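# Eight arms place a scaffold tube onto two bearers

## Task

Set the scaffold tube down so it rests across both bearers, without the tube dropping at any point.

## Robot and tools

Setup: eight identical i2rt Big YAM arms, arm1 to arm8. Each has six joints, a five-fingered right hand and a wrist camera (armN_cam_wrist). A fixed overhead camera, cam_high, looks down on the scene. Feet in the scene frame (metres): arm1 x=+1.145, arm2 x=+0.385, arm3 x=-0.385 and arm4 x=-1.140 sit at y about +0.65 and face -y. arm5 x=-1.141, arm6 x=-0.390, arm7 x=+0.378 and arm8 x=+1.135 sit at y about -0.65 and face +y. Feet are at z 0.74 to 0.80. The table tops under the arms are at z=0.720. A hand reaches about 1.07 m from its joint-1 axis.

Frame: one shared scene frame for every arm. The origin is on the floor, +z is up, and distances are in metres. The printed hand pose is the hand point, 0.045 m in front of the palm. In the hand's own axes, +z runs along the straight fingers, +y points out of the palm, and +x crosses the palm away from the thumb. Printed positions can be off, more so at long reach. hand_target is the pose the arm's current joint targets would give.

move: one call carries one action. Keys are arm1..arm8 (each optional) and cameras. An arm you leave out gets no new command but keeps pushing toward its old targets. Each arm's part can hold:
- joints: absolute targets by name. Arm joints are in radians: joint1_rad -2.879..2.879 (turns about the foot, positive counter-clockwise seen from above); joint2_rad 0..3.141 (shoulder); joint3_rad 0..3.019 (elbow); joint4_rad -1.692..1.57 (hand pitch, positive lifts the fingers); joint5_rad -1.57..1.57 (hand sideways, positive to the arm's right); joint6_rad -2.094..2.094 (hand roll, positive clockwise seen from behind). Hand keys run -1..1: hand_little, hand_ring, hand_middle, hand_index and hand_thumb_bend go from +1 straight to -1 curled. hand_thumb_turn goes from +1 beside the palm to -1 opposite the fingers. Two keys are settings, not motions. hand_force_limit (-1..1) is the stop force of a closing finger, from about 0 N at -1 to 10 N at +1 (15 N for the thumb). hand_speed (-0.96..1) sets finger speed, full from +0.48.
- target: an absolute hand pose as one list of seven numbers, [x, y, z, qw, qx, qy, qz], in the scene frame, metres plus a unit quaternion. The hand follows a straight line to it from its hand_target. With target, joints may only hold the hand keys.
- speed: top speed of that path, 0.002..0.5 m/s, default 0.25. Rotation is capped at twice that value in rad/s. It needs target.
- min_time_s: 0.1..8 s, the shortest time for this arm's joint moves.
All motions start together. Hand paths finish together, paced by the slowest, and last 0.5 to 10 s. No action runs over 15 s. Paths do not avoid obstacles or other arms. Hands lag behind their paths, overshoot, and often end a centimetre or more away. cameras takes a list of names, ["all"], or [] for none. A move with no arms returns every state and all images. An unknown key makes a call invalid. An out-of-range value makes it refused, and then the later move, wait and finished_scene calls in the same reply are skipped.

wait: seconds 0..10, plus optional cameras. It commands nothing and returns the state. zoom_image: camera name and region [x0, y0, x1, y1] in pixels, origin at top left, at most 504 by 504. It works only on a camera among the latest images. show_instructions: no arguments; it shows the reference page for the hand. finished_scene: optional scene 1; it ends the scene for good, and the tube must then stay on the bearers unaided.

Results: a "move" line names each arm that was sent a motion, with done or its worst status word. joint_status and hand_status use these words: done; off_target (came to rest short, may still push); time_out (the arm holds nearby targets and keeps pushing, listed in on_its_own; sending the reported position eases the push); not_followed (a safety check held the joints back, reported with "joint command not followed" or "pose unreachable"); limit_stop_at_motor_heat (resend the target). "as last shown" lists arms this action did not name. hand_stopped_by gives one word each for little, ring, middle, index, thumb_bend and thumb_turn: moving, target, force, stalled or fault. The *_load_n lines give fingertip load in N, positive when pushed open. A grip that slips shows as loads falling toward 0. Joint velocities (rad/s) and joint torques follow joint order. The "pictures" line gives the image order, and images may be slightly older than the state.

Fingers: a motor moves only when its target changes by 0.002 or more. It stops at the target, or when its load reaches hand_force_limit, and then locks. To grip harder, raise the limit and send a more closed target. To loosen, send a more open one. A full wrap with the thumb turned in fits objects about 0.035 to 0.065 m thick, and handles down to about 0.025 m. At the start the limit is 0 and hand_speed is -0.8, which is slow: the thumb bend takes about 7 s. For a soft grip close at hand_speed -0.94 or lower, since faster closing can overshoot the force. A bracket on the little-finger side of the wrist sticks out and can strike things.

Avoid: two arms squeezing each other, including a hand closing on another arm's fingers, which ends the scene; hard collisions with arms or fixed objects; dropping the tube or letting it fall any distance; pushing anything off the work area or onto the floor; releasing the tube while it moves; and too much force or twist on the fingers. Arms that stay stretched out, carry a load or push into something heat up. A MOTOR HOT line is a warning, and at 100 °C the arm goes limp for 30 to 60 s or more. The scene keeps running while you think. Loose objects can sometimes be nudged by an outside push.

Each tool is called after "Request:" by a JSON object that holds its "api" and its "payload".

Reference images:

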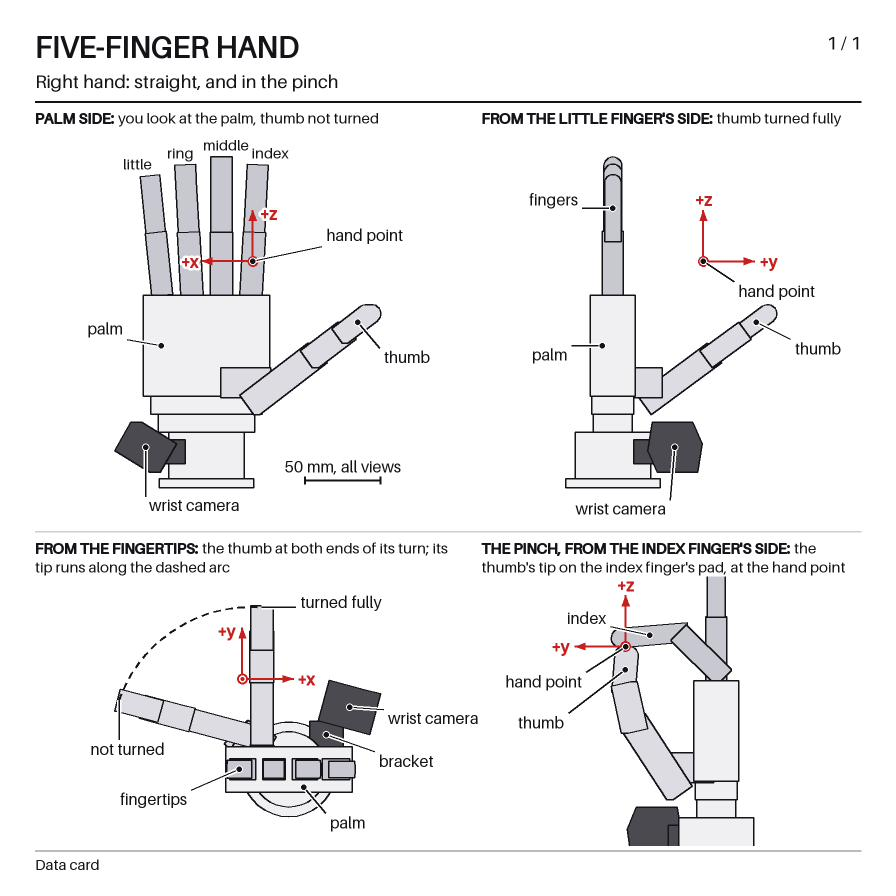

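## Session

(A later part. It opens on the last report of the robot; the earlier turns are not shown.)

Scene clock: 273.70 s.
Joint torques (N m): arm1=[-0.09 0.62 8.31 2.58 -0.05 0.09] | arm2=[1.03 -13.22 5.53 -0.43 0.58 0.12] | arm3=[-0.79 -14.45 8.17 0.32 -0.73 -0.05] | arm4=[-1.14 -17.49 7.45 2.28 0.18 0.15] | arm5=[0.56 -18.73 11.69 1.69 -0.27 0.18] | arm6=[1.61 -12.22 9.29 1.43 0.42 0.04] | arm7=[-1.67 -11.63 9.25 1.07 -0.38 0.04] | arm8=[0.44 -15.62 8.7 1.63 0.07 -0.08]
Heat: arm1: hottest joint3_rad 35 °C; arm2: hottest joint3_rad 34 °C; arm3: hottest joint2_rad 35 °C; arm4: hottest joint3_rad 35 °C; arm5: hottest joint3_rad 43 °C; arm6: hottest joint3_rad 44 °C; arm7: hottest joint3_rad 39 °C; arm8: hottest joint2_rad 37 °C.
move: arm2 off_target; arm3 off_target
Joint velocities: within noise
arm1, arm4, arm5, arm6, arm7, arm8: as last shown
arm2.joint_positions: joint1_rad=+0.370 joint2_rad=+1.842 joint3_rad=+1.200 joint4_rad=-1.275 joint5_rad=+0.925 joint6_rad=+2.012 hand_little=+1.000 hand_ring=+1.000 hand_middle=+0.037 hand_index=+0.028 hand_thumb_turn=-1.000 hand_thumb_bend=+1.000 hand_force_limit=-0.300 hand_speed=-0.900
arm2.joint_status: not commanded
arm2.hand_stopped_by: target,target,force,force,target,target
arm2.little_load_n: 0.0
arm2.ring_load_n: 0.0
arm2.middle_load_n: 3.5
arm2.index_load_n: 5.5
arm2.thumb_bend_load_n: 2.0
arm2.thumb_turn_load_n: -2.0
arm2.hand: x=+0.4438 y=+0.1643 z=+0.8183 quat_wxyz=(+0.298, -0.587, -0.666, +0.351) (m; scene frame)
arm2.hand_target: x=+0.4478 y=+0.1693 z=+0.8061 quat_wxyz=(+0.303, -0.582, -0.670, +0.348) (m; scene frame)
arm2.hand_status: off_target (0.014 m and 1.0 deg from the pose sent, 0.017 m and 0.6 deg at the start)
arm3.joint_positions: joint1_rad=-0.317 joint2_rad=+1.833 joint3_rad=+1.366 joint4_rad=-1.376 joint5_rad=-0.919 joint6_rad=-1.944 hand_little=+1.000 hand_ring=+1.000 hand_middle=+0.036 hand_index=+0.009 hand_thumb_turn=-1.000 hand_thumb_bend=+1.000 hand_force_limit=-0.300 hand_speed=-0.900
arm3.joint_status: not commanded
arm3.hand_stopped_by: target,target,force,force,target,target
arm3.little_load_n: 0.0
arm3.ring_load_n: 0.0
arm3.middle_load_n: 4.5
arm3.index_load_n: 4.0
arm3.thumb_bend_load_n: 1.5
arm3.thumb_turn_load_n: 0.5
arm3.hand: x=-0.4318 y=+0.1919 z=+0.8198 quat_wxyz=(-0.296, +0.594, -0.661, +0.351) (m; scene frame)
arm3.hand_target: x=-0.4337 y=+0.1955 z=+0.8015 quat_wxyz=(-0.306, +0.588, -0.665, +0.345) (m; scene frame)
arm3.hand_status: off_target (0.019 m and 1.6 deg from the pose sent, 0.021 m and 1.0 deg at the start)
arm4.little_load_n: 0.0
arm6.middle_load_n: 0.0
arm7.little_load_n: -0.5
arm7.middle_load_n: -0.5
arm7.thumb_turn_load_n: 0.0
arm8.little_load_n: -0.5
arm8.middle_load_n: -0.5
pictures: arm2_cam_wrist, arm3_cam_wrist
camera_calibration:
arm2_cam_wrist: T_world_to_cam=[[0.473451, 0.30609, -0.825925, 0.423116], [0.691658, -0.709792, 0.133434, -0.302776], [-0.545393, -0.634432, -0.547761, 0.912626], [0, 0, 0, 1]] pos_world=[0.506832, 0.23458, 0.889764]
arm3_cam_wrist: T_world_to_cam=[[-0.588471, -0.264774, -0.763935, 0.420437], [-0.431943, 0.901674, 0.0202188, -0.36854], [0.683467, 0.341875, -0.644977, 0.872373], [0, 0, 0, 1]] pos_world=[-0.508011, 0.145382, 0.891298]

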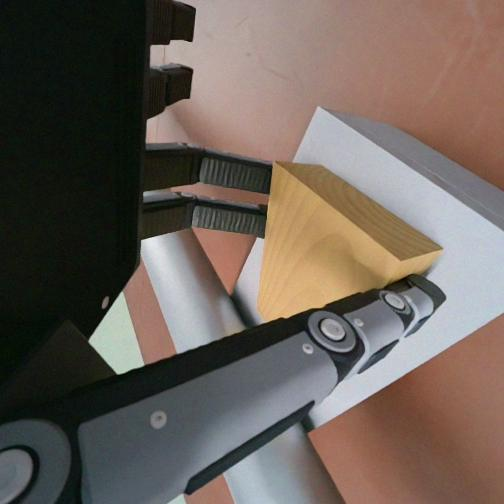

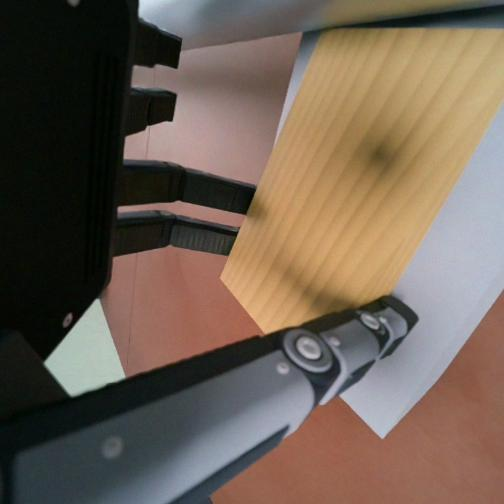

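Request:
{"api": "move", "payload": {"arm3": {"target": [-0.434, 0.197, 0.795, -0.3059, 0.5882, -0.6651, 0.3455], "speed": 0.04}, "arm2": {"target": [0.448, 0.170, 0.801, 0.3028, -0.5823, -0.6703, 0.3484], "speed": 0.04}, "cameras": ["arm2_cam_wrist", "arm3_cam_wrist"]}}

Scene clock: 275.37 s.
Joint torques (N m): arm1=[-0.15 0.62 8.29 2.59 -0.04 0.08] | arm2=[1.03 -12.81 5.09 -0.27 0.54 0.11] | arm3=[-0.73 -14.45 7.5 0.76 -0.59 -0.09] | arm4=[-1.38 -17.55 7.46 2.24 0.18 0.15] | arm5=[0.38 -18.26 11.58 1.66 -0.23 0.22] | arm6=[1.61 -12.22 9.31 1.42 0.42 0.04] | arm7=[-1.67 -11.69 9.2 1.1 -0.39 0.03] | arm8=[0.44 -15.62 8.69 1.63 0.06 -0.08]
Heat: arm1: hottest joint3_rad 35 °C; arm2: hottest joint3_rad 34 °C; arm3: hottest joint2_rad 35 °C; arm4: hottest joint3_rad 35 °C; arm5: hottest joint3_rad 43 °C; arm6: hottest joint3_rad 44 °C; arm7: hottest joint3_rad 39 °C; arm8: hottest joint2_rad 37 °C.
move: arm2 off_target; arm3 off_target
Joint velocities: within noise
arm1, arm4, arm5, arm8: as last shown
arm2.joint_positions: joint1_rad=+0.371 joint2_rad=+1.842 joint3_rad=+1.199 joint4_rad=-1.267 joint5_rad=+0.926 joint6_rad=+2.015 hand_little=+1.000 hand_ring=+1.000 hand_middle=+0.037 hand_index=+0.028 hand_thumb_turn=-1.000 hand_thumb_bend=+1.000 hand_force_limit=-0.300 hand_speed=-0.900
arm2.joint_status: not commanded
arm2.hand_stopped_by: target,target,force,force,target,target
arm2.little_load_n: 0.0
arm2.ring_load_n: 0.0
arm2.middle_load_n: 3.5
arm2.index_load_n: 5.5
arm2.thumb_bend_load_n: 2.0
arm2.thumb_turn_load_n: -2.0
arm2.hand: x=+0.4444 y=+0.1630 z=+0.8179 quat_wxyz=(+0.295, -0.589, -0.665, +0.353) (m; scene frame)
arm2.hand_target: x=+0.4477 y=+0.1703 z=+0.8016 quat_wxyz=(+0.303, -0.582, -0.670, +0.348) (m; scene frame)
arm2.hand_status: off_target (0.019 m and 1.5 deg from the pose sent, 0.019 m and 1.0 deg at the start)
arm3.joint_positions: joint1_rad=-0.319 joint2_rad=+1.833 joint3_rad=+1.361 joint4_rad=-1.370 joint5_rad=-0.922 joint6_rad=-1.943 hand_little=+1.000 hand_ring=+1.000 hand_middle=+0.036 hand_index=+0.009 hand_thumb_turn=-1.000 hand_thumb_bend=+1.000 hand_force_limit=-0.300 hand_speed=-0.900
arm3.joint_status: not commanded
arm3.hand_stopped_by: target,target,force,force,target,target
arm3.little_load_n: 0.0
arm3.ring_load_n: 0.0
arm3.middle_load_n: 4.5
arm3.index_load_n: 4.0
arm3.thumb_bend_load_n: 1.5
arm3.thumb_turn_load_n: 0.0
arm3.hand: x=-0.4318 y=+0.1921 z=+0.8186 quat_wxyz=(-0.296, +0.593, -0.661, +0.352) (m; scene frame)
arm3.hand_target: x=-0.4338 y=+0.1977 z=+0.7958 quat_wxyz=(-0.306, +0.588, -0.665, +0.345) (m; scene frame)
arm3.hand_status: off_target (0.024 m and 1.6 deg from the pose sent, 0.025 m and 1.6 deg at the start)
arm6.joint_positions: joint1_rad=+0.369 joint2_rad=+1.366 joint3_rad=+1.218 joint4_rad=-0.546 joint5_rad=+0.317 joint6_rad=+0.207 hand_little=+1.000 hand_ring=+1.000 hand_middle=+1.000 hand_index=+1.000 hand_thumb_turn=-1.000 hand_thumb_bend=+1.000 hand_force_limit=-0.300 hand_speed=-0.700
arm6.joint_status: not commanded
arm6.hand_stopped_by: target,target,target,target,target,target
arm6.little_load_n: 0.0
arm6.ring_load_n: 0.0
arm6.middle_load_n: 0.0
arm6.index_load_n: 0.0
arm6.thumb_bend_load_n: 0.0
arm6.thumb_turn_load_n: 0.0
arm6.hand: x=-0.5818 y=-0.1252 z=+0.9919 quat_wxyz=(-0.443, +0.896, +0.012, +0.022) (m; scene frame)
arm6.hand_target: x=-0.5890 y=-0.1299 z=+1.0000 quat_wxyz=(-0.447, +0.894, +0.012, +0.016) (m; scene frame)
arm6.hand_status: not commanded
arm7.joint_positions: joint1_rad=-0.429 joint2_rad=+1.344 joint3_rad=+1.234 joint4_rad=-0.548 joint5_rad=-0.361 joint6_rad=-0.243 hand_little=+1.000 hand_ring=+1.000 hand_middle=+1.000 hand_index=+1.000 hand_thumb_turn=-1.000 hand_thumb_bend=+1.000 hand_force_limit=-0.300 hand_speed=-0.700
arm7.joint_status: not commanded
arm7.hand_stopped_by: target,target,target,target,target,target
arm7.little_load_n: 0.0
arm7.ring_load_n: 0.0
arm7.middle_load_n: -0.5
arm7.index_load_n: 0.0
arm7.thumb_bend_load_n: 0.0
arm7.thumb_turn_load_n: 0.0
arm7.hand: x=+0.5326 y=-0.1260 z=+1.0038 quat_wxyz=(-0.462, +0.887, -0.008, -0.010) (m; scene frame)
arm7.hand_target: x=+0.5346 y=-0.1299 z=+1.0001 quat_wxyz=(-0.456, +0.890, -0.008, -0.011) (m; scene frame)
arm7.hand_status: not commanded
arm8.little_load_n: 0.0
arm8.middle_load_n: 0.0
arm8.index_load_n: 0.0
pictures: arm2_cam_wrist, arm3_cam_wrist
camera_calibration:
arm2_cam_wrist: T_world_to_cam=[[0.475066, 0.298773, -0.827676, 0.424784], [0.691067, -0.708956, 0.140739, -0.309876], [-0.544737, -0.63884, -0.543273, 0.908669], [0, 0, 0, 1]] pos_world=[0.50733, 0.233892, 0.88885]
arm3_cam_wrist: T_world_to_cam=[[-0.587496, -0.263752, -0.765038, 0.420695], [-0.429059, 0.903095, 0.0181392, -0.366117], [0.686118, 0.338903, -0.643729, 0.87228], [0, 0, 0, 1]] pos_world=[-0.508416, 0.145979, 0.890001]

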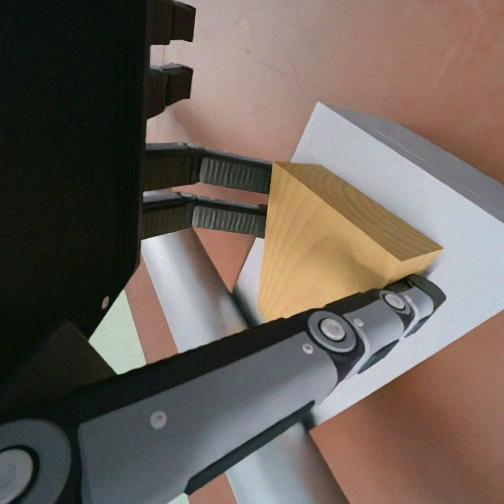

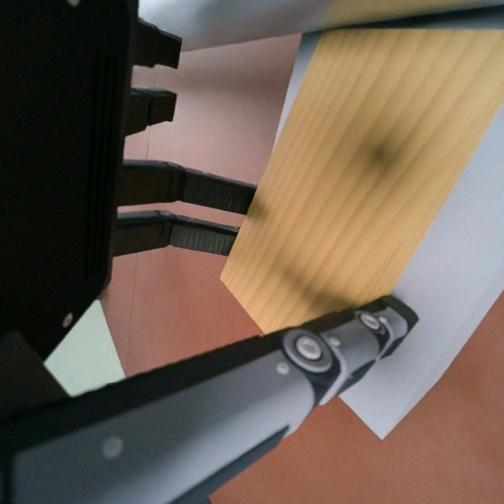

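Request:
{"api": "move", "payload": {"arm3": {"target": [-0.434, 0.199, 0.786, -0.3059, 0.5882, -0.6651, 0.3455], "speed": 0.04}, "cameras": ["arm2_cam_wrist", "arm3_cam_wrist"]}}

Scene clock: 276.60 s.
Joint torques (N m): arm1=[-0.15 0.56 8.29 2.58 -0.04 0.09] | arm2=[1.03 -12.75 5.09 -0.27 0.54 0.11] | arm3=[-0.97 -13.51 6.65 0.95 -0.42 -0.08] | arm4=[-1.44 -17.44 7.5 2.25 0.18 0.13] | arm5=[0.09 -18.67 11.58 1.91 -0.26 0.2] | arm6=[1.61 -12.22 9.31 1.43 0.42 0.04] | arm7=[-1.55 -11.81 9.25 1.1 -0.37 0.03] | arm8=[0.44 -15.68 8.69 1.63 0.07 -0.08]
Heat: arm1: hottest joint3_rad 35 °C; arm2: hottest joint3_rad 34 °C; arm3: hottest joint2_rad 35 °C; arm4: hottest joint3_rad 35 °C; arm5: hottest joint3_rad 43 °C; arm6: hottest joint3_rad 44 °C; arm7: hottest joint3_rad 39 °C; arm8: hottest joint2_rad 37 °C.
move: arm3 off_target
Joint velocities: within noise
arm1, arm2, arm4, arm5, arm6, arm7, arm8: as last shown
arm3.joint_positions: joint1_rad=-0.320 joint2_rad=+1.833 joint3_rad=+1.352 joint4_rad=-1.351 joint5_rad=-0.926 joint6_rad=-1.942 hand_little=+1.000 hand_ring=+1.000 hand_middle=+0.036 hand_index=+0.009 hand_thumb_turn=-1.000 hand_thumb_bend=+1.000 hand_force_limit=-0.300 hand_speed=-0.900
arm3.joint_status: not commanded
arm3.hand_stopped_by: target,target,force,force,target,target
arm3.little_load_n: 0.0
arm3.ring_load_n: 0.0
arm3.middle_load_n: 4.0
arm3.index_load_n: 3.5
arm3.thumb_bend_load_n: 1.5
arm3.thumb_turn_load_n: -1.0
arm3.hand: x=-0.4319 y=+0.1913 z=+0.8152 quat_wxyz=(-0.292, +0.593, -0.660, +0.356) (m; scene frame)
arm3.hand_target: x=-0.4335 y=+0.2000 z=+0.7873 quat_wxyz=(-0.306, +0.588, -0.665, +0.345) (m; scene frame)
arm3.hand_status: off_target (0.030 m and 2.1 deg from the pose sent, 0.033 m and 1.6 deg at the start)
arm4.thumb_turn_load_n: -0.5
arm7.middle_load_n: 0.0
arm8.index_load_n: 0.5
pictures: arm2_cam_wrist, arm3_cam_wrist
camera_calibration:
arm2_cam_wrist: T_world_to_cam=[[0.475066, 0.298773, -0.827676, 0.424784], [0.691067, -0.708956, 0.140739, -0.309876], [-0.544737, -0.63884, -0.543273, 0.908669], [0, 0, 0, 1]] pos_world=[0.50733, 0.233892, 0.88885]
arm3_cam_wrist: T_world_to_cam=[[-0.587697, -0.269892, -0.762739, 0.416995], [-0.426735, 0.904334, 0.00880808, -0.356963], [0.687393, 0.330664, -0.646647, 0.874837], [0, 0, 0, 1]] pos_world=[-0.508619, 0.146081, 0.886913]

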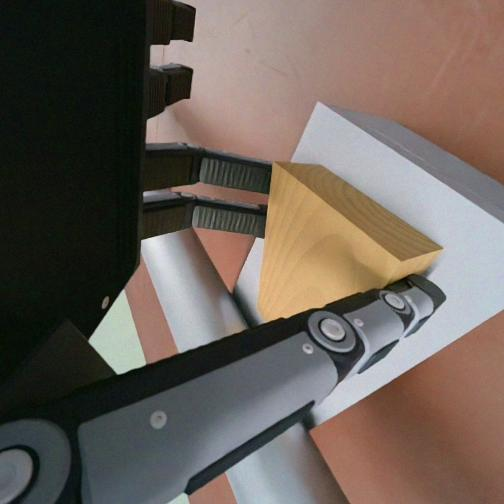

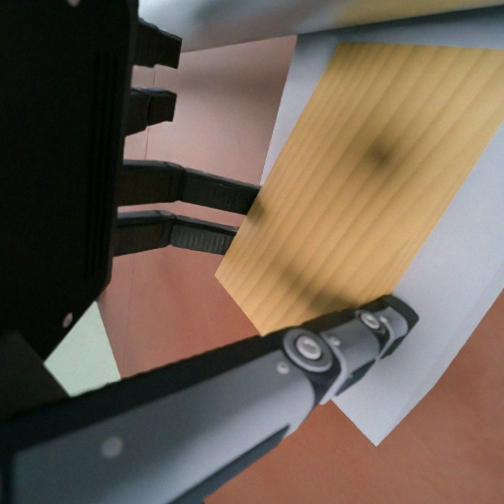

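Request:
{"api": "move", "payload": {"arm3": {"target": [-0.434, 0.197, 0.806, -0.3059, 0.5882, -0.6651, 0.3455], "speed": 0.04}, "arm2": {"target": [0.448, 0.169, 0.808, 0.3028, -0.5823, -0.6703, 0.3484], "speed": 0.04}, "cameras": ["arm2_cam_wrist", "arm3_cam_wrist"]}}

Scene clock: 277.83 s.
Joint torques (N m): arm1=[-0.15 0.67 8.29 2.59 -0.04 0.09] | arm2=[1.03 -13.45 5.83 -0.94 0.55 0.1] | arm3=[-1.14 -15.44 9.46 -0.58 -0.4 -0.06] | arm4=[-1.38 -17.61 7.46 2.26 0.19 0.14] | arm5=[-0.03 -18.37 11.81 1.77 -0.26 0.23] | arm6=[1.61 -12.22 9.29 1.43 0.42 0.04] | arm7=[-1.55 -11.81 9.24 1.11 -0.38 0.03] | arm8=[0.44 -15.62 8.69 1.63 0.07 -0.08]
Heat: arm1: hottest joint3_rad 35 °C; arm2: hottest joint3_rad 34 °C; arm3: hottest joint2_rad 35 °C; arm4: hottest joint3_rad 35 °C; arm5: hottest joint3_rad 43 °C; arm6: hottest joint3_rad 43 °C; arm7: hottest joint3_rad 39 °C; arm8: hottest joint2_rad 37 °C.
move: arm2 off_target; arm3 off_target
Joint velocities: within noise
arm1, arm4, arm5, arm6, arm7, arm8: as last shown
arm2.joint_positions: joint1_rad=+0.371 joint2_rad=+1.842 joint3_rad=+1.199 joint4_rad=-1.267 joint5_rad=+0.926 joint6_rad=+2.015 hand_little=+1.000 hand_ring=+1.000 hand_middle=+0.037 hand_index=+0.028 hand_thumb_turn=-1.000 hand_thumb_bend=+1.000 hand_force_limit=-0.300 hand_speed=-0.900
arm2.joint_status: not commanded
arm2.hand_stopped_by: target,target,force,force,target,target
arm2.little_load_n: 0.0
arm2.ring_load_n: 0.0
arm2.middle_load_n: 3.5
arm2.index_load_n: 5.5
arm2.thumb_bend_load_n: 2.0
arm2.thumb_turn_load_n: -2.0
arm2.hand: x=+0.4444 y=+0.1630 z=+0.8179 quat_wxyz=(+0.295, -0.589, -0.665, +0.353) (m; scene frame)
arm2.hand_target: x=+0.4479 y=+0.1691 z=+0.8083 quat_wxyz=(+0.303, -0.582, -0.670, +0.348) (m; scene frame)
arm2.hand_status: off_target (0.012 m and 1.5 deg from the pose sent, 0.012 m and 1.5 deg at the start)
arm3.joint_positions: joint1_rad=-0.320 joint2_rad=+1.833 joint3_rad=+1.351 joint4_rad=-1.362 joint5_rad=-0.926 joint6_rad=-1.943 hand_little=+1.000 hand_ring=+1.000 hand_middle=+0.036 hand_index=+0.009 hand_thumb_turn=-1.000 hand_thumb_bend=+1.000 hand_force_limit=-0.300 hand_speed=-0.900
arm3.joint_status: not commanded
arm3.hand_stopped_by: target,target,force,force,target,target
arm3.little_load_n: 0.0
arm3.ring_load_n: 0.0
arm3.middle_load_n: 4.0
arm3.index_load_n: 4.0
arm3.thumb_bend_load_n: 1.5
arm3.thumb_turn_load_n: -0.5
arm3.hand: x=-0.4310 y=+0.1940 z=+0.8159 quat_wxyz=(-0.297, +0.591, -0.661, +0.354) (m; scene frame)
arm3.hand_target: x=-0.4339 y=+0.1972 z=+0.8061 quat_wxyz=(-0.306, +0.588, -0.665, +0.345) (m; scene frame)
arm3.hand_status: off_target (0.011 m and 1.5 deg from the pose sent, 0.011 m and 2.1 deg at the start)
arm4.thumb_turn_load_n: 0.0
arm8.little_load_n: -0.5
arm8.index_load_n: 0.0
pictures: arm2_cam_wrist, arm3_cam_wrist
camera_calibration:
arm2_cam_wrist: T_world_to_cam=[[0.475066, 0.298773, -0.827676, 0.424784], [0.691067, -0.708956, 0.140739, -0.309876], [-0.544737, -0.63884, -0.543273, 0.908669], [0, 0, 0, 1]] pos_world=[0.50733, 0.233892, 0.88885]
arm3_cam_wrist: T_world_to_cam=[[-0.584603, -0.261785, -0.767924, 0.422855], [-0.427103, 0.904044, 0.0169561, -0.36566], [0.689798, 0.337895, -0.640316, 0.868294], [0, 0, 0, 1]] pos_world=[-0.50792, 0.147877, 0.886904]

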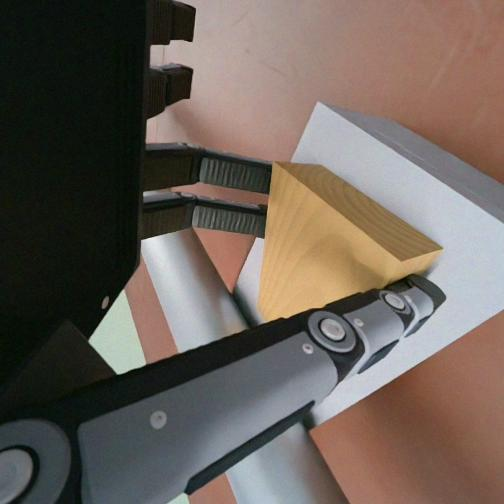

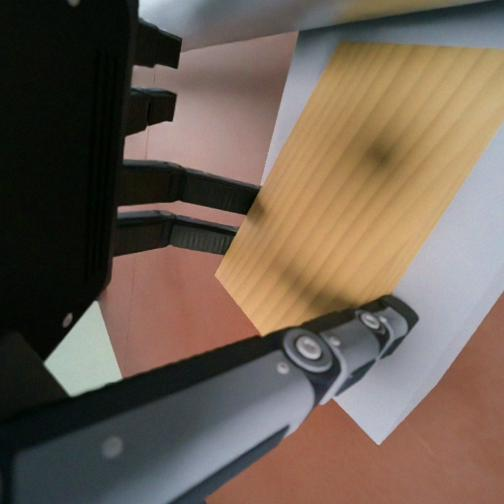

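Request:
{"api": "move", "payload": {"arm3": {"target": [-0.434, 0.187, 0.804, -0.3059, 0.5882, -0.6651, 0.3455], "speed": 0.03}, "arm2": {"target": [0.448, 0.158, 0.806, 0.3028, -0.5823, -0.6703, 0.3484], "speed": 0.03}, "cameras": ["arm2_cam_wrist", "arm3_cam_wrist"]}}

Scene clock: 279.23 s.
Joint torques (N m): arm1=[-0.09 0.62 8.29 2.56 -0.04 0.09] | arm2=[0.38 -11.87 8.18 -0.75 0.54 -0.06] | arm3=[-1.14 -13.1 11.59 -0.31 -0.47 0.04] | arm4=[-1.26 -17.79 7.47 2.29 0.19 0.14] | arm5=[0.21 -18.73 11.66 1.74 -0.25 0.27] | arm6=[1.61 -12.22 9.29 1.43 0.42 0.04] | arm7=[-1.49 -11.63 9.2 1.11 -0.37 0.02] | arm8=[0.44 -15.62 8.69 1.63 0.06 -0.09]
Heat: arm1: hottest joint3_rad 35 °C; arm2: hottest joint3_rad 34 °C; arm3: hottest joint2_rad 35 °C; arm4: hottest joint3_rad 35 °C; arm5: hottest joint3_rad 43 °C; arm6: hottest joint3_rad 43 °C; arm7: hottest joint3_rad 39 °C; arm8: hottest joint2_rad 37 °C.
move: arm2 off_target; arm3 off_target
Joint velocities: within noise
arm1.joint_positions: joint1_rad=-0.040 joint2_rad=+0.615 joint3_rad=+1.392 joint4_rad=-1.136 joint5_rad=-0.098 joint6_rad=-1.329 hand_little=+1.000 hand_ring=+1.000 hand_middle=+1.000 hand_index=+1.000 hand_thumb_turn=+1.000 hand_thumb_bend=+1.000 hand_force_limit=+0.000 hand_speed=-0.800
arm1.joint_status: not commanded
arm1.hand_stopped_by: target,target,target,target,target,target
arm1.little_load_n: 0.0
arm1.ring_load_n: 0.0
arm1.middle_load_n: 0.0
arm1.index_load_n: 0.0
arm1.thumb_bend_load_n: 0.0
arm1.thumb_turn_load_n: 0.0
arm1.hand: x=+1.0861 y=+0.3844 z=+1.3326 quat_wxyz=(+0.335, +0.500, -0.654, +0.458) (m; scene frame)
arm1.hand_target: x=+1.0862 y=+0.3863 z=+1.3433 quat_wxyz=(+0.342, +0.496, -0.649, +0.465) (m; scene frame)
arm1.hand_status: not commanded
arm2.joint_positions: joint1_rad=+0.371 joint2_rad=+1.844 joint3_rad=+1.199 joint4_rad=-1.267 joint5_rad=+0.929 joint6_rad=+2.015 hand_little=+1.000 hand_ring=+1.000 hand_middle=+0.037 hand_index=+0.028 hand_thumb_turn=-1.000 hand_thumb_bend=+1.000 hand_force_limit=-0.300 hand_speed=-0.900
arm2.joint_status: not commanded
arm2.hand_stopped_by: target,target,force,force,target,target
arm2.little_load_n: 0.0
arm2.ring_load_n: 0.0
arm2.middle_load_n: 3.5
arm2.index_load_n: 5.5
arm2.thumb_bend_load_n: 2.0
arm2.thumb_turn_load_n: -2.0
arm2.hand: x=+0.4440 y=+0.1629 z=+0.8176 quat_wxyz=(+0.296, -0.588, -0.665, +0.354) (m; scene frame)
arm2.hand_target: x=+0.4480 y=+0.1585 z=+0.8061 quat_wxyz=(+0.302, -0.582, -0.670, +0.348) (m; scene frame)
arm2.hand_status: off_target (0.013 m and 1.4 deg from the pose sent, 0.013 m and 1.5 deg at the start)
arm3.joint_positions: joint1_rad=-0.320 joint2_rad=+1.833 joint3_rad=+1.354 joint4_rad=-1.363 joint5_rad=-0.926 joint6_rad=-1.943 hand_little=+1.000 hand_ring=+1.000 hand_middle=+0.036 hand_index=+0.009 hand_thumb_turn=-1.000 hand_thumb_bend=+1.000 hand_force_limit=-0.300 hand_speed=-0.900
arm3.joint_status: not commanded
arm3.hand_stopped_by: target,target,force,force,target,target
arm3.little_load_n: 0.0
arm3.ring_load_n: -0.5
arm3.middle_load_n: 4.5
arm3.index_load_n: 4.0
arm3.thumb_bend_load_n: 1.5
arm3.thumb_turn_load_n: 0.0
arm3.hand: x=-0.4311 y=+0.1933 z=+0.8166 quat_wxyz=(-0.297, +0.591, -0.661, +0.354) (m; scene frame)
arm3.hand_target: x=-0.4339 y=+0.1875 z=+0.8041 quat_wxyz=(-0.305, +0.588, -0.665, +0.346) (m; scene frame)
arm3.hand_status: off_target (0.014 m and 1.6 deg from the pose sent, 0.014 m and 1.5 deg at the start)
arm4.joint_positions: joint1_rad=-0.414 joint2_rad=+2.127 joint3_rad=+1.395 joint4_rad=+0.721 joint5_rad=-0.933 joint6_rad=-0.028 hand_little=+1.000 hand_ring=+1.000 hand_middle=+1.000 hand_index=+1.000 hand_thumb_turn=+1.000 hand_thumb_bend=+1.000 hand_force_limit=+0.000 hand_speed=-0.800
arm4.joint_status: not commanded
arm4.hand_stopped_by: target,target,target,target,target,target
arm4.little_load_n: 0.0
arm4.ring_load_n: 0.0
arm4.middle_load_n: 0.0
arm4.index_load_n: 0.0
arm4.thumb_bend_load_n: 0.0
arm4.thumb_turn_load_n: -0.5
arm4.hand: x=-1.2605 y=-0.0928 z=+0.8553 quat_wxyz=(-0.184, +0.194, -0.681, +0.682) (m; scene frame)
arm4.hand_target: x=-1.2699 y=-0.0900 z=+0.8501 quat_wxyz=(-0.183, +0.183, -0.683, +0.683) (m; scene frame)
arm4.hand_status: not commanded
arm5.joint_positions: joint1_rad=-0.351 joint2_rad=+2.132 joint3_rad=+1.540 joint4_rad=-0.074 joint5_rad=-0.288 joint6_rad=-0.242 hand_little=+0.300 hand_ring=+0.300 hand_middle=+0.300 hand_index=+0.300 hand_thumb_turn=-1.000 hand_thumb_bend=+0.750 hand_force_limit=-0.300 hand_speed=-0.900
arm5.joint_status: not commanded
arm5.hand_stopped_by: target,target,target,target,target,target
arm5.little_load_n: 0.0
arm5.ring_load_n: 0.0
arm5.middle_load_n: 0.0
arm5.index_load_n: 0.0
arm5.thumb_bend_load_n: 0.0
arm5.thumb_turn_load_n: 0.0
arm5.hand: x=-0.9323 y=+0.0824 z=+0.8046 quat_wxyz=(-0.457, +0.890, +0.009, +0.012) (m; scene frame)
arm5.hand_target: x=-0.9324 y=+0.0945 z=+0.8085 quat_wxyz=(-0.465, +0.885, +0.008, +0.010) (m; scene frame)
arm5.hand_status: not commanded
arm6, arm7: as last shown
arm7.middle_load_n: -0.5
arm8.joint_positions: joint1_rad=+0.277 joint2_rad=+2.030 joint3_rad=+1.445 joint4_rad=-0.068 joint5_rad=+0.216 joint6_rad=+0.150 hand_little=+0.300 hand_ring=+0.300 hand_middle=+0.300 hand_index=+0.300 hand_thumb_turn=-1.000 hand_thumb_bend=+0.750 hand_force_limit=-0.300 hand_speed=-0.900
arm8.joint_status: not commanded
arm8.hand_stopped_by: target,target,target,target,target,target
arm8.little_load_n: 0.0
arm8.ring_load_n: 0.0
arm8.middle_load_n: 0.0
arm8.index_load_n: 0.5
arm8.thumb_bend_load_n: 0.0
arm8.thumb_turn_load_n: 0.0
arm8.hand: x=+0.9322 y=+0.0693 z=+0.8005 quat_wxyz=(-0.457, +0.890, +0.007, -0.003) (m; scene frame)
arm8.hand_target: x=+0.9329 y=+0.0823 z=+0.8123 quat_wxyz=(-0.468, +0.884, +0.007, -0.003) (m; scene frame)
arm8.hand_status: not commanded
pictures: arm2_cam_wrist, arm3_cam_wrist
camera_calibration:
arm2_cam_wrist: T_world_to_cam=[[0.472127, 0.299536, -0.82908, 0.427098], [0.69224, -0.708291, 0.138305, -0.308258], [-0.545803, -0.63922, -0.541754, 0.907451], [0, 0, 0, 1]] pos_world=[0.507033, 0.233793, 0.888347]
arm3_cam_wrist: T_world_to_cam=[[-0.584661, -0.262663, -0.76758, 0.423018], [-0.42695, 0.904137, 0.0158137, -0.36423], [0.689844, 0.336965, -0.640757, 0.869666], [0, 0, 0, 1]] pos_world=[-0.50812, 0.147378, 0.887705]

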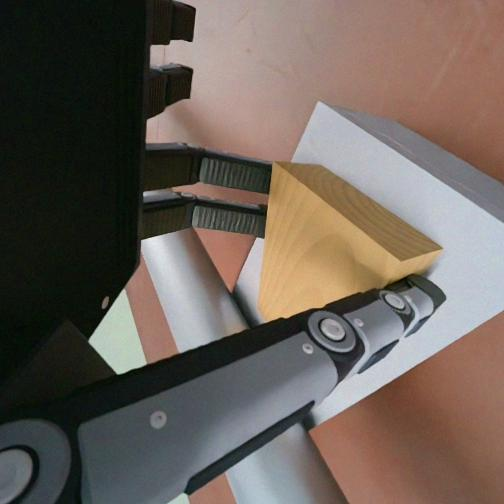

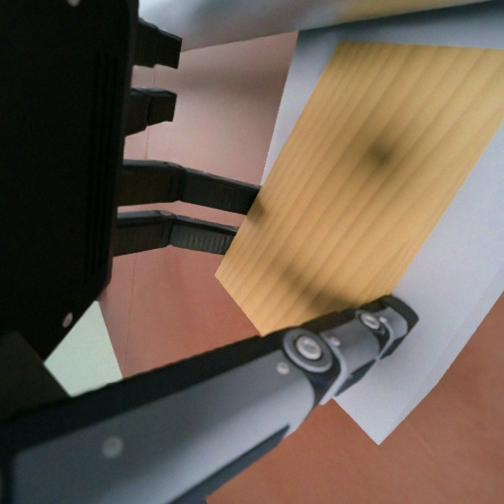

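Request:
{"api": "move", "payload": {"arm3": {"target": [-0.434, 0.182, 0.804, -0.3059, 0.5882, -0.6651, 0.3455], "speed": 0.03}, "arm2": {"target": [0.448, 0.151, 0.806, 0.3028, -0.5823, -0.6703, 0.3484], "speed": 0.03}, "cameras": ["arm2_cam_wrist", "arm3_cam_wrist"]}}

Scene clock: 280.47 s.
Joint torques (N m): arm1=[-0.09 0.62 8.28 2.58 -0.05 0.09] | arm2=[0.03 -11.69 8.84 -0.75 0.5 -0.09] | arm3=[-0.38 -14.33 12.08 -0.08 -0.48 0.04] | arm4=[-1.49 -17.49 7.47 2.32 0.18 0.14] | arm5=[0.97 -18.9 11.71 1.63 -0.24 0.25] | arm6=[1.61 -12.22 9.29 1.43 0.42 0.04] | arm7=[-1.61 -11.69 9.28 1.06 -0.38 0.01] | arm8=[0.44 -15.62 8.69 1.65 0.06 -0.09]
Heat: arm1: hottest joint3_rad 35 °C; arm2: hottest joint3_rad 34 °C; arm3: hottest joint2_rad 35 °C; arm4: hottest joint3_rad 35 °C; arm5: hottest joint3_rad 42 °C; arm6: hottest joint3_rad 43 °C; arm7: hottest joint3_rad 39 °C; arm8: hottest joint2_rad 37 °C.
move: arm2 off_target; arm3 off_target
Joint velocities: within noise
arm1, arm4, arm5, arm6, arm7, arm8: as last shown
arm2.joint_positions: joint1_rad=+0.371 joint2_rad=+1.852 joint3_rad=+1.210 joint4_rad=-1.267 joint5_rad=+0.932 joint6_rad=+2.008 hand_little=+1.000 hand_ring=+1.000 hand_middle=+0.037 hand_index=+0.028 hand_thumb_turn=-1.000 hand_thumb_bend=+1.000 hand_force_limit=-0.300 hand_speed=-0.900
arm2.joint_status: not commanded
arm2.hand_stopped_by: target,target,force,force,target,target
arm2.little_load_n: 0.0
arm2.ring_load_n: 0.0
arm2.middle_load_n: 3.5
arm2.index_load_n: 5.5
arm2.thumb_bend_load_n: 1.5
arm2.thumb_turn_load_n: -2.5
arm2.hand: x=+0.4454 y=+0.1588 z=+0.8176 quat_wxyz=(+0.296, -0.586, -0.666, +0.355) (m; scene frame)
arm2.hand_target: x=+0.4479 y=+0.1516 z=+0.8061 quat_wxyz=(+0.302, -0.582, -0.670, +0.348) (m; scene frame)
arm2.hand_status: off_target (0.014 m and 1.3 deg from the pose sent, 0.017 m and 1.4 deg at the start)
arm3.joint_positions: joint1_rad=-0.320 joint2_rad=+1.842 joint3_rad=+1.364 joint4_rad=-1.370 joint5_rad=-0.927 joint6_rad=-1.937 hand_little=+1.000 hand_ring=+1.000 hand_middle=+0.036 hand_index=+0.009 hand_thumb_turn=-1.000 hand_thumb_bend=+1.000 hand_force_limit=-0.300 hand_speed=-0.900
arm3.joint_status: not commanded
arm3.hand_stopped_by: target,target,force,force,target,target
arm3.little_load_n: 0.0
arm3.ring_load_n: 0.0
arm3.middle_load_n: 4.0
arm3.index_load_n: 4.0
arm3.thumb_bend_load_n: 1.5
arm3.thumb_turn_load_n: 0.0
arm3.hand: x=-0.4317 y=+0.1915 z=+0.8163 quat_wxyz=(-0.299, +0.588, -0.663, +0.352) (m; scene frame)
arm3.hand_target: x=-0.4338 y=+0.1826 z=+0.8040 quat_wxyz=(-0.305, +0.588, -0.665, +0.346) (m; scene frame)
arm3.hand_status: off_target (0.016 m and 1.1 deg from the pose sent, 0.017 m and 1.6 deg at the start)
arm4.ring_load_n: -0.5
arm5.little_load_n: -0.5
arm7.middle_load_n: 0.0
pictures: arm2_cam_wrist, arm3_cam_wrist
camera_calibration:
arm2_cam_wrist: T_world_to_cam=[[0.469036, 0.302278, -0.829839, 0.429154], [0.695838, -0.705118, 0.13645, -0.31274], [-0.543888, -0.641434, -0.541062, 0.904598], [0, 0, 0, 1]] pos_world=[0.508328, 0.229997, 0.888246]
arm3_cam_wrist: T_world_to_cam=[[-0.583583, -0.253548, -0.771456, 0.423875], [-0.423839, 0.905445, 0.0230352, -0.367617], [0.69267, 0.340416, -0.635865, 0.867051], [0, 0, 0, 1]] pos_world=[-0.509025, 0.145172, 0.886797]

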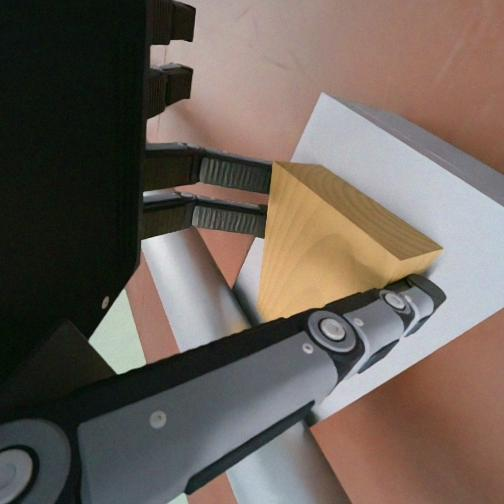

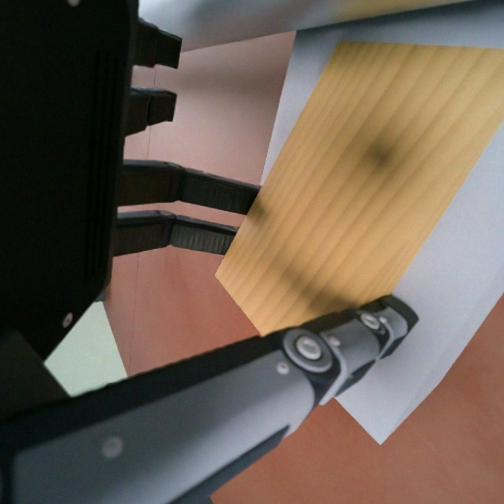

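Request:
{"api": "move", "payload": {"arm3": {"target": [-0.434, 0.177, 0.809, -0.3059, 0.5882, -0.6651, 0.3455], "speed": 0.03}, "arm2": {"target": [0.448, 0.146, 0.811, 0.3028, -0.5823, -0.6703, 0.3484], "speed": 0.03}, "cameras": ["arm2_cam_wrist", "arm3_cam_wrist"]}}

Scene clock: 281.63 s.
Joint torques (N m): arm1=[-0.09 0.62 8.29 2.59 -0.04 0.09] | arm2=[-0.26 -12.45 9.22 -0.87 0.55 -0.11] | arm3=[0.44 -14.39 12.81 0.03 -0.55 0] | arm4=[-1.49 -17.49 7.47 2.28 0.19 0.14] | arm5=[0.15 -18.49 11.63 1.77 -0.24 0.26] | arm6=[1.61 -12.22 9.29 1.43 0.42 0.04] | arm7=[-1.49 -11.81 9.22 1.16 -0.37 0.04] | arm8=[0.44 -15.68 8.69 1.63 0.06 -0.09]
Heat: arm1: hottest joint3_rad 35 °C; arm2: hottest joint3_rad 34 °C; arm3: hottest joint2_rad 35 °C; arm4: hottest joint3_rad 35 °C; arm5: hottest joint3_rad 42 °C; arm6: hottest joint3_rad 43 °C; arm7: hottest joint3_rad 39 °C; arm8: hottest joint2_rad 37 °C.
move: arm2 off_target; arm3 off_target
Joint velocities: within noise
arm1, arm4, arm5, arm6, arm7, arm8: as last shown
arm2.joint_positions: joint1_rad=+0.371 joint2_rad=+1.860 joint3_rad=+1.225 joint4_rad=-1.276 joint5_rad=+0.933 joint6_rad=+2.003 hand_little=+1.000 hand_ring=+1.000 hand_middle=+0.037 hand_index=+0.028 hand_thumb_turn=-1.000 hand_thumb_bend=+1.000 hand_force_limit=-0.300 hand_speed=-0.900
arm2.joint_status: not commanded
arm2.hand_stopped_by: target,target,force,force,target,target
arm2.little_load_n: 0.0
arm2.ring_load_n: 0.0
arm2.middle_load_n: 4.0
arm2.index_load_n: 5.0
arm2.thumb_bend_load_n: 1.5
arm2.thumb_turn_load_n: -2.5
arm2.hand: x=+0.4467 y=+0.1559 z=+0.8179 quat_wxyz=(+0.298, -0.584, -0.667, +0.354) (m; scene frame)
arm2.hand_target: x=+0.4479 y=+0.1465 z=+0.8110 quat_wxyz=(+0.302, -0.582, -0.670, +0.348) (m; scene frame)
arm2.hand_status: off_target (0.012 m and 0.9 deg from the pose sent, 0.015 m and 1.3 deg at the start)
arm3.joint_positions: joint1_rad=-0.319 joint2_rad=+1.851 joint3_rad=+1.378 joint4_rad=-1.385 joint5_rad=-0.927 joint6_rad=-1.927 hand_little=+1.000 hand_ring=+1.000 hand_middle=+0.036 hand_index=+0.009 hand_thumb_turn=-1.000 hand_thumb_bend=+1.000 hand_force_limit=-0.300 hand_speed=-0.900
arm3.joint_status: not commanded
arm3.hand_stopped_by: target,target,force,force,target,target
arm3.little_load_n: 0.0
arm3.ring_load_n: 0.0
arm3.middle_load_n: 4.0
arm3.index_load_n: 4.0
arm3.thumb_bend_load_n: 1.5
arm3.thumb_turn_load_n: 0.0
arm3.hand: x=-0.4317 y=+0.1907 z=+0.8173 quat_wxyz=(-0.305, +0.583, -0.667, +0.349) (m; scene frame)
arm3.hand_target: x=-0.4338 y=+0.1776 z=+0.8091 quat_wxyz=(-0.305, +0.588, -0.665, +0.346) (m; scene frame)
arm3.hand_status: off_target (0.016 m and 0.7 deg from the pose sent, 0.016 m and 1.1 deg at the start)
arm4.ring_load_n: 0.0
arm5.little_load_n: 0.0
arm6.ring_load_n: -0.5
pictures: arm2_cam_wrist, arm3_cam_wrist
camera_calibration:
arm2_cam_wrist: T_world_to_cam=[[0.466335, 0.309202, -0.82881, 0.428995], [0.698226, -0.703929, 0.130249, -0.311975], [-0.54315, -0.639436, -0.544159, 0.905555], [0, 0, 0, 1]] pos_world=[0.509625, 0.226791, 0.888956]
arm3_cam_wrist: T_world_to_cam=[[-0.581061, -0.23688, -0.778624, 0.428091], [-0.419627, 0.906933, 0.037239, -0.376978], [0.697338, 0.34837, -0.626385, 0.860685], [0, 0, 0, 1]] pos_world=[-0.509631, 0.143463, 0.88648]

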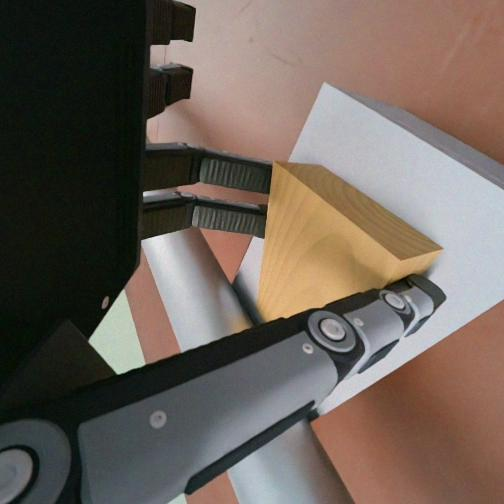

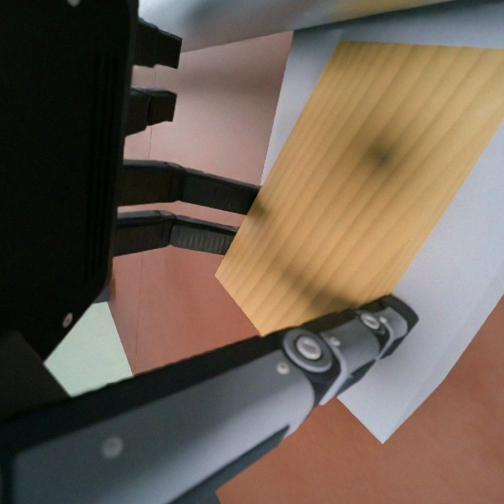

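Request:
{"api": "move", "payload": {"arm3": {"target": [-0.434, 0.174, 0.815, -0.3059, 0.5882, -0.6651, 0.3455], "speed": 0.03}, "cameras": ["arm3_cam_wrist"]}}

Scene clock: 282.77 s.
Joint torques (N m): arm1=[-0.15 0.62 8.29 2.59 -0.04 0.08] | arm2=[-0.26 -12.4 9.24 -0.9 0.55 -0.1] | arm3=[0.09 -15.44 13.27 -0.21 -0.64 0.05] | arm4=[-1.26 -17.55 7.53 2.3 0.19 0.13] | arm5=[-0.32 -18.49 11.62 1.85 -0.2 0.22] | arm6=[1.61 -12.22 9.31 1.43 0.42 0.04] | arm7=[-1.55 -11.69 9.2 1.09 -0.37 0.04] | arm8=[0.44 -15.62 8.69 1.63 0.06 -0.08]
Heat: arm1: hottest joint3_rad 35 °C; arm2: hottest joint3_rad 34 °C; arm3: hottest joint2_rad 35 °C; arm4: hottest joint3_rad 35 °C; arm5: hottest joint3_rad 42 °C; arm6: hottest joint3_rad 43 °C; arm7: hottest joint3_rad 39 °C; arm8: hottest joint2_rad 37 °C.
move: arm3 off_target
Joint velocities: within noise
arm1, arm2, arm4, arm5, arm6, arm7, arm8: as last shown
arm2.middle_load_n: 3.5
arm2.index_load_n: 5.5
arm3.joint_positions: joint1_rad=-0.317 joint2_rad=+1.858 joint3_rad=+1.391 joint4_rad=-1.396 joint5_rad=-0.925 joint6_rad=-1.927 hand_little=+1.000 hand_ring=+1.000 hand_middle=+0.036 hand_index=+0.009 hand_thumb_turn=-1.000 hand_thumb_bend=+1.000 hand_force_limit=-0.300 hand_speed=-0.900
arm3.joint_status: not commanded
arm3.hand_stopped_by: target,target,force,force,target,target
arm3.little_load_n: 0.0
arm3.ring_load_n: 0.0
arm3.middle_load_n: 4.0
arm3.index_load_n: 4.5
arm3.thumb_bend_load_n: 1.5
arm3.thumb_turn_load_n: 0.0
arm3.hand: x=-0.4319 y=+0.1886 z=+0.8184 quat_wxyz=(-0.307, +0.583, -0.667, +0.347) (m; scene frame)
arm3.hand_target: x=-0.4338 y=+0.1746 z=+0.8150 quat_wxyz=(-0.305, +0.588, -0.665, +0.345) (m; scene frame)
arm3.hand_status: off_target (0.015 m and 0.7 deg from the pose sent, 0.017 m and 0.7 deg at the start)
arm4.thumb_turn_load_n: 0.0
arm6.ring_load_n: 0.0
arm8.index_load_n: -0.5
pictures: arm3_cam_wrist
camera_calibration:
arm3_cam_wrist: T_world_to_cam=[[-0.580347, -0.234196, -0.779968, 0.429293], [-0.421563, 0.905841, 0.0416799, -0.379469], [0.696765, 0.352994, -0.624431, 0.859541], [0, 0, 0, 1]] pos_world=[-0.509729, 0.140864, 0.887375]

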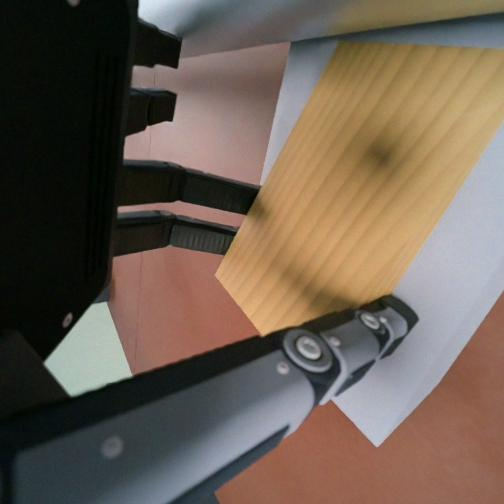

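Request:
{"api": "move", "payload": {"arm3": {"target": [-0.434, 0.170, 0.817, -0.3059, 0.5882, -0.6651, 0.3455], "speed": 0.03}, "cameras": ["arm3_cam_wrist"]}}

Scene clock: 284.10 s.
Joint torques (N m): arm1=[-0.09 0.62 8.29 2.58 -0.04 0.09] | arm2=[-0.26 -12.4 9.24 -0.9 0.55 -0.1] | arm3=[-0.03 -15.21 13.14 -0.18 -0.73 0.07] | arm4=[-1.38 -17.55 7.51 2.28 0.18 0.14] | arm5=[0.79 -18.26 11.64 1.7 -0.27 0.21] | arm6=[1.61 -12.22 9.31 1.43 0.42 0.04] | arm7=[-1.67 -11.58 9.21 1.1 -0.37 0.03] | arm8=[0.44 -15.62 8.69 1.63 0.06 -0.08]
Heat: arm1: hottest joint3_rad 35 °C; arm2: hottest joint3_rad 34 °C; arm3: hottest joint2_rad 35 °C; arm4: hottest joint3_rad 35 °C; arm5: hottest joint3_rad 42 °C; arm6: hottest joint3_rad 43 °C; arm7: hottest joint3_rad 39 °C; arm8: hottest joint2_rad 37 °C.
move: arm3 off_target
Joint velocities: within noise
arm1, arm2, arm4, arm5, arm6, arm7, arm8: as last shown
arm3.joint_positions: joint1_rad=-0.314 joint2_rad=+1.863 joint3_rad=+1.408 joint4_rad=-1.401 joint5_rad=-0.924 joint6_rad=-1.927 hand_little=+1.000 hand_ring=+1.000 hand_middle=+0.036 hand_index=+0.009 hand_thumb_turn=-1.000 hand_thumb_bend=+1.000 hand_force_limit=-0.300 hand_speed=-0.900
arm3.joint_status: not commanded
arm3.hand_stopped_by: target,target,force,force,target,target
arm3.little_load_n: 0.0
arm3.ring_load_n: 0.0
arm3.middle_load_n: 4.5
arm3.index_load_n: 4.5
arm3.thumb_bend_load_n: 1.5
arm3.thumb_turn_load_n: 0.0
arm3.hand: x=-0.4324 y=+0.1832 z=+0.8211 quat_wxyz=(-0.305, +0.586, -0.666, +0.348) (m; scene frame)
arm3.hand_target: x=-0.4339 y=+0.1704 z=+0.8170 quat_wxyz=(-0.305, +0.588, -0.665, +0.346) (m; scene frame)
arm3.hand_status: off_target (0.014 m and 0.4 deg from the pose sent, 0.019 m and 0.7 deg at the start)
arm5.thumb_bend_load_n: 0.5
arm8.little_load_n: -0.5
arm8.ring_load_n: -0.5
arm8.index_load_n: 0.0
pictures: arm3_cam_wrist
camera_calibration:
arm3_cam_wrist: T_world_to_cam=[[-0.582126, -0.241528, -0.776398, 0.427449], [-0.424374, 0.904742, 0.0367322, -0.37186], [0.693568, 0.350866, -0.629172, 0.866456], [0, 0, 0, 1]] pos_world=[-0.509924, 0.135668, 0.89068]

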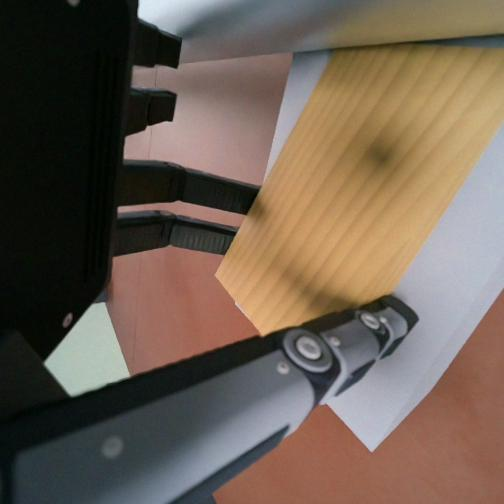

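Request:
{"api": "move", "payload": {"arm3": {"target": [-0.434, 0.177, 0.806, -0.3059, 0.5882, -0.6651, 0.3455], "speed": 0.03}, "cameras": ["arm3_cam_wrist"]}}

Scene clock: 285.23 s.
Joint torques (N m): arm1=[-0.15 0.56 8.29 2.61 -0.05 0.09] | arm2=[-0.26 -12.4 9.24 -0.9 0.55 -0.11] | arm3=[-0.21 -15.09 9.95 0.61 -0.62 -0.02] | arm4=[-1.26 -17.32 7.45 2.32 0.21 0.15] | arm5=[0.32 -18.43 11.6 1.73 -0.24 0.23] | arm6=[1.61 -12.22 9.31 1.43 0.42 0.04] | arm7=[-1.67 -11.69 9.26 1.06 -0.38 0.03] | arm8=[0.44 -15.62 8.69 1.65 0.07 -0.09]
Heat: arm1: hottest joint3_rad 35 °C; arm2: hottest joint3_rad 34 °C; arm3: hottest joint2_rad 35 °C; arm4: hottest joint3_rad 35 °C; arm5: hottest joint3_rad 42 °C; arm6: hottest joint3_rad 43 °C; arm7: hottest joint3_rad 39 °C; arm8: hottest joint2_rad 37 °C.
move: arm3 off_target
Joint velocities: within noise
arm1, arm2, arm4, arm5, arm8: as last shown
arm3.joint_positions: joint1_rad=-0.314 joint2_rad=+1.863 joint3_rad=+1.408 joint4_rad=-1.394 joint5_rad=-0.924 joint6_rad=-1.927 hand_little=+1.000 hand_ring=+1.000 hand_middle=+0.036 hand_index=+0.009 hand_thumb_turn=-1.000 hand_thumb_bend=+1.000 hand_force_limit=-0.300 hand_speed=-0.900
arm3.joint_status: not commanded
arm3.hand_stopped_by: target,target,force,force,target,target
arm3.little_load_n: 0.0
arm3.ring_load_n: 0.0
arm3.middle_load_n: 4.0
arm3.index_load_n: 4.0
arm3.thumb_bend_load_n: 1.5
arm3.thumb_turn_load_n: 0.0
arm3.hand: x=-0.4329 y=+0.1818 z=+0.8206 quat_wxyz=(-0.302, +0.587, -0.665, +0.349) (m; scene frame)
arm3.hand_target: x=-0.4339 y=+0.1774 z=+0.8062 quat_wxyz=(-0.306, +0.588, -0.665, +0.345) (m; scene frame)
arm3.hand_status: off_target (0.015 m and 0.6 deg from the pose sent, 0.016 m and 0.4 deg at the start)
arm4.thumb_bend_load_n: 0.5
arm4.thumb_turn_load_n: -0.5
arm5.thumb_bend_load_n: 0.0
arm6.joint_positions: joint1_rad=+0.369 joint2_rad=+1.366 joint3_rad=+1.218 joint4_rad=-0.546 joint5_rad=+0.317 joint6_rad=+0.207 hand_little=+1.000 hand_ring=+1.000 hand_middle=+1.000 hand_index=+1.000 hand_thumb_turn=-1.000 hand_thumb_bend=+1.000 hand_force_limit=-0.300 hand_speed=-0.700
arm6.joint_status: not commanded
arm6.hand_stopped_by: target,target,target,target,target,target
arm6.little_load_n: 0.0
arm6.ring_load_n: 0.0
arm6.middle_load_n: 0.0
arm6.index_load_n: 0.0
arm6.thumb_bend_load_n: 0.0
arm6.thumb_turn_load_n: 0.0
arm6.hand: x=-0.5818 y=-0.1252 z=+0.9919 quat_wxyz=(-0.443, +0.896, +0.012, +0.022) (m; scene frame)
arm6.hand_target: x=-0.5890 y=-0.1299 z=+1.0000 quat_wxyz=(-0.447, +0.894, +0.012, +0.016) (m; scene frame)
arm6.hand_status: not commanded
arm7.joint_positions: joint1_rad=-0.429 joint2_rad=+1.344 joint3_rad=+1.234 joint4_rad=-0.548 joint5_rad=-0.361 joint6_rad=-0.243 hand_little=+1.000 hand_ring=+1.000 hand_middle=+1.000 hand_index=+1.000 hand_thumb_turn=-1.000 hand_thumb_bend=+1.000 hand_force_limit=-0.300 hand_speed=-0.700
arm7.joint_status: not commanded
arm7.hand_stopped_by: target,target,target,target,target,target
arm7.little_load_n: 0.0
arm7.ring_load_n: 0.0
arm7.middle_load_n: 0.0
arm7.index_load_n: 0.0
arm7.thumb_bend_load_n: 0.0
arm7.thumb_turn_load_n: 0.0
arm7.hand: x=+0.5326 y=-0.1260 z=+1.0038 quat_wxyz=(-0.462, +0.887, -0.008, -0.010) (m; scene frame)
arm7.hand_target: x=+0.5346 y=-0.1299 z=+1.0001 quat_wxyz=(-0.456, +0.890, -0.008, -0.011) (m; scene frame)
arm7.hand_status: not commanded
arm8.little_load_n: 0.0
arm8.ring_load_n: 0.0
pictures: arm3_cam_wrist
camera_calibration:
arm3_cam_wrist: T_world_to_cam=[[-0.583793, -0.246244, -0.77366, 0.424307], [-0.424295, 0.904953, 0.0321345, -0.366974], [0.692214, 0.34702, -0.632785, 0.87], [0, 0, 0, 1]] pos_world=[-0.510224, 0.13467, 0.890585]

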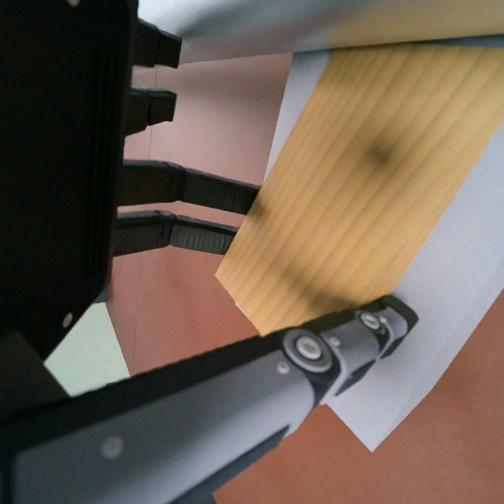

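Request:
{"api": "move", "payload": {"arm3": {"target": [-0.434, 0.182, 0.799, -0.3059, 0.5882, -0.6651, 0.3455], "speed": 0.03}, "cameras": ["arm3_cam_wrist", "cam_high"]}}

Scene clock: 286.37 s.
Joint torques (N m): arm1=[-0.15 0.62 8.29 2.58 -0.05 0.09] | arm2=[-0.26 -12.45 9.24 -0.9 0.54 -0.1] | arm3=[-1.03 -15.44 8.72 0.61 -0.54 -0.01] | arm4=[-1.38 -17.49 7.49 2.28 0.19 0.15] | arm5=[0.62 -18.9 11.64 1.77 -0.21 0.24] | arm6=[1.61 -12.22 9.29 1.43 0.42 0.04] | arm7=[-1.79 -11.75 9.21 1.09 -0.38 0.04] | arm8=[0.5 -15.68 8.69 1.65 0.07 -0.09]
Heat: arm1: hottest joint3_rad 35 °C; arm2: hottest joint3_rad 34 °C; arm3: hottest joint2_rad 35 °C; arm4: hottest joint3_rad 35 °C; arm5: hottest joint3_rad 42 °C; arm6: hottest joint3_rad 43 °C; arm7: hottest joint3_rad 39 °C; arm8: hottest joint2_rad 37 °C.
move: arm3 off_target
Joint velocities: within noise
arm1, arm2, arm4, arm5, arm6, arm7, arm8: as last shown
arm2.thumb_bend_load_n: 2.0
arm3.joint_positions: joint1_rad=-0.314 joint2_rad=+1.863 joint3_rad=+1.401 joint4_rad=-1.381 joint5_rad=-0.925 joint6_rad=-1.935 hand_little=+1.000 hand_ring=+1.000 hand_middle=+0.036 hand_index=+0.009 hand_thumb_turn=-1.000 hand_thumb_bend=+1.000 hand_force_limit=-0.300 hand_speed=-0.900
arm3.joint_status: not commanded
arm3.hand_stopped_by: target,target,force,force,target,target
arm3.little_load_n: 0.5
arm3.ring_load_n: 0.0
arm3.middle_load_n: 4.0
arm3.index_load_n: 4.0
arm3.thumb_bend_load_n: 1.5
arm3.thumb_turn_load_n: 0.0
arm3.hand: x=-0.4330 y=+0.1811 z=+0.8176 quat_wxyz=(-0.299, +0.591, -0.662, +0.352) (m; scene frame)
arm3.hand_target: x=-0.4339 y=+0.1825 z=+0.7995 quat_wxyz=(-0.306, +0.588, -0.665, +0.345) (m; scene frame)
arm3.hand_status: off_target (0.019 m and 1.2 deg from the pose sent, 0.022 m and 0.6 deg at the start)
arm4.little_load_n: -0.5
arm4.thumb_bend_load_n: 0.0
arm4.thumb_turn_load_n: 0.0
arm8.little_load_n: -0.5
pictures: arm3_cam_wrist, cam_high
camera_calibration:
arm3_cam_wrist: T_world_to_cam=[[-0.584086, -0.258156, -0.769545, 0.420509], [-0.428019, 0.903508, 0.0217708, -0.35923], [0.689669, 0.342096, -0.638222, 0.872701], [0, 0, 0, 1]] pos_world=[-0.510019, 0.134577, 0.888398]

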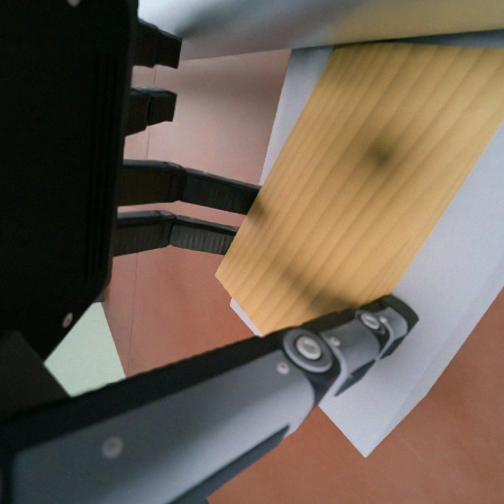

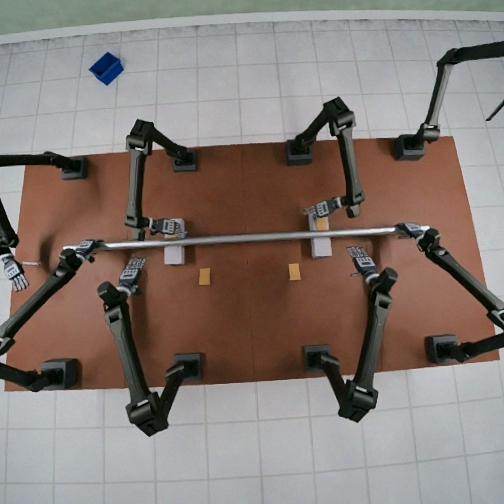

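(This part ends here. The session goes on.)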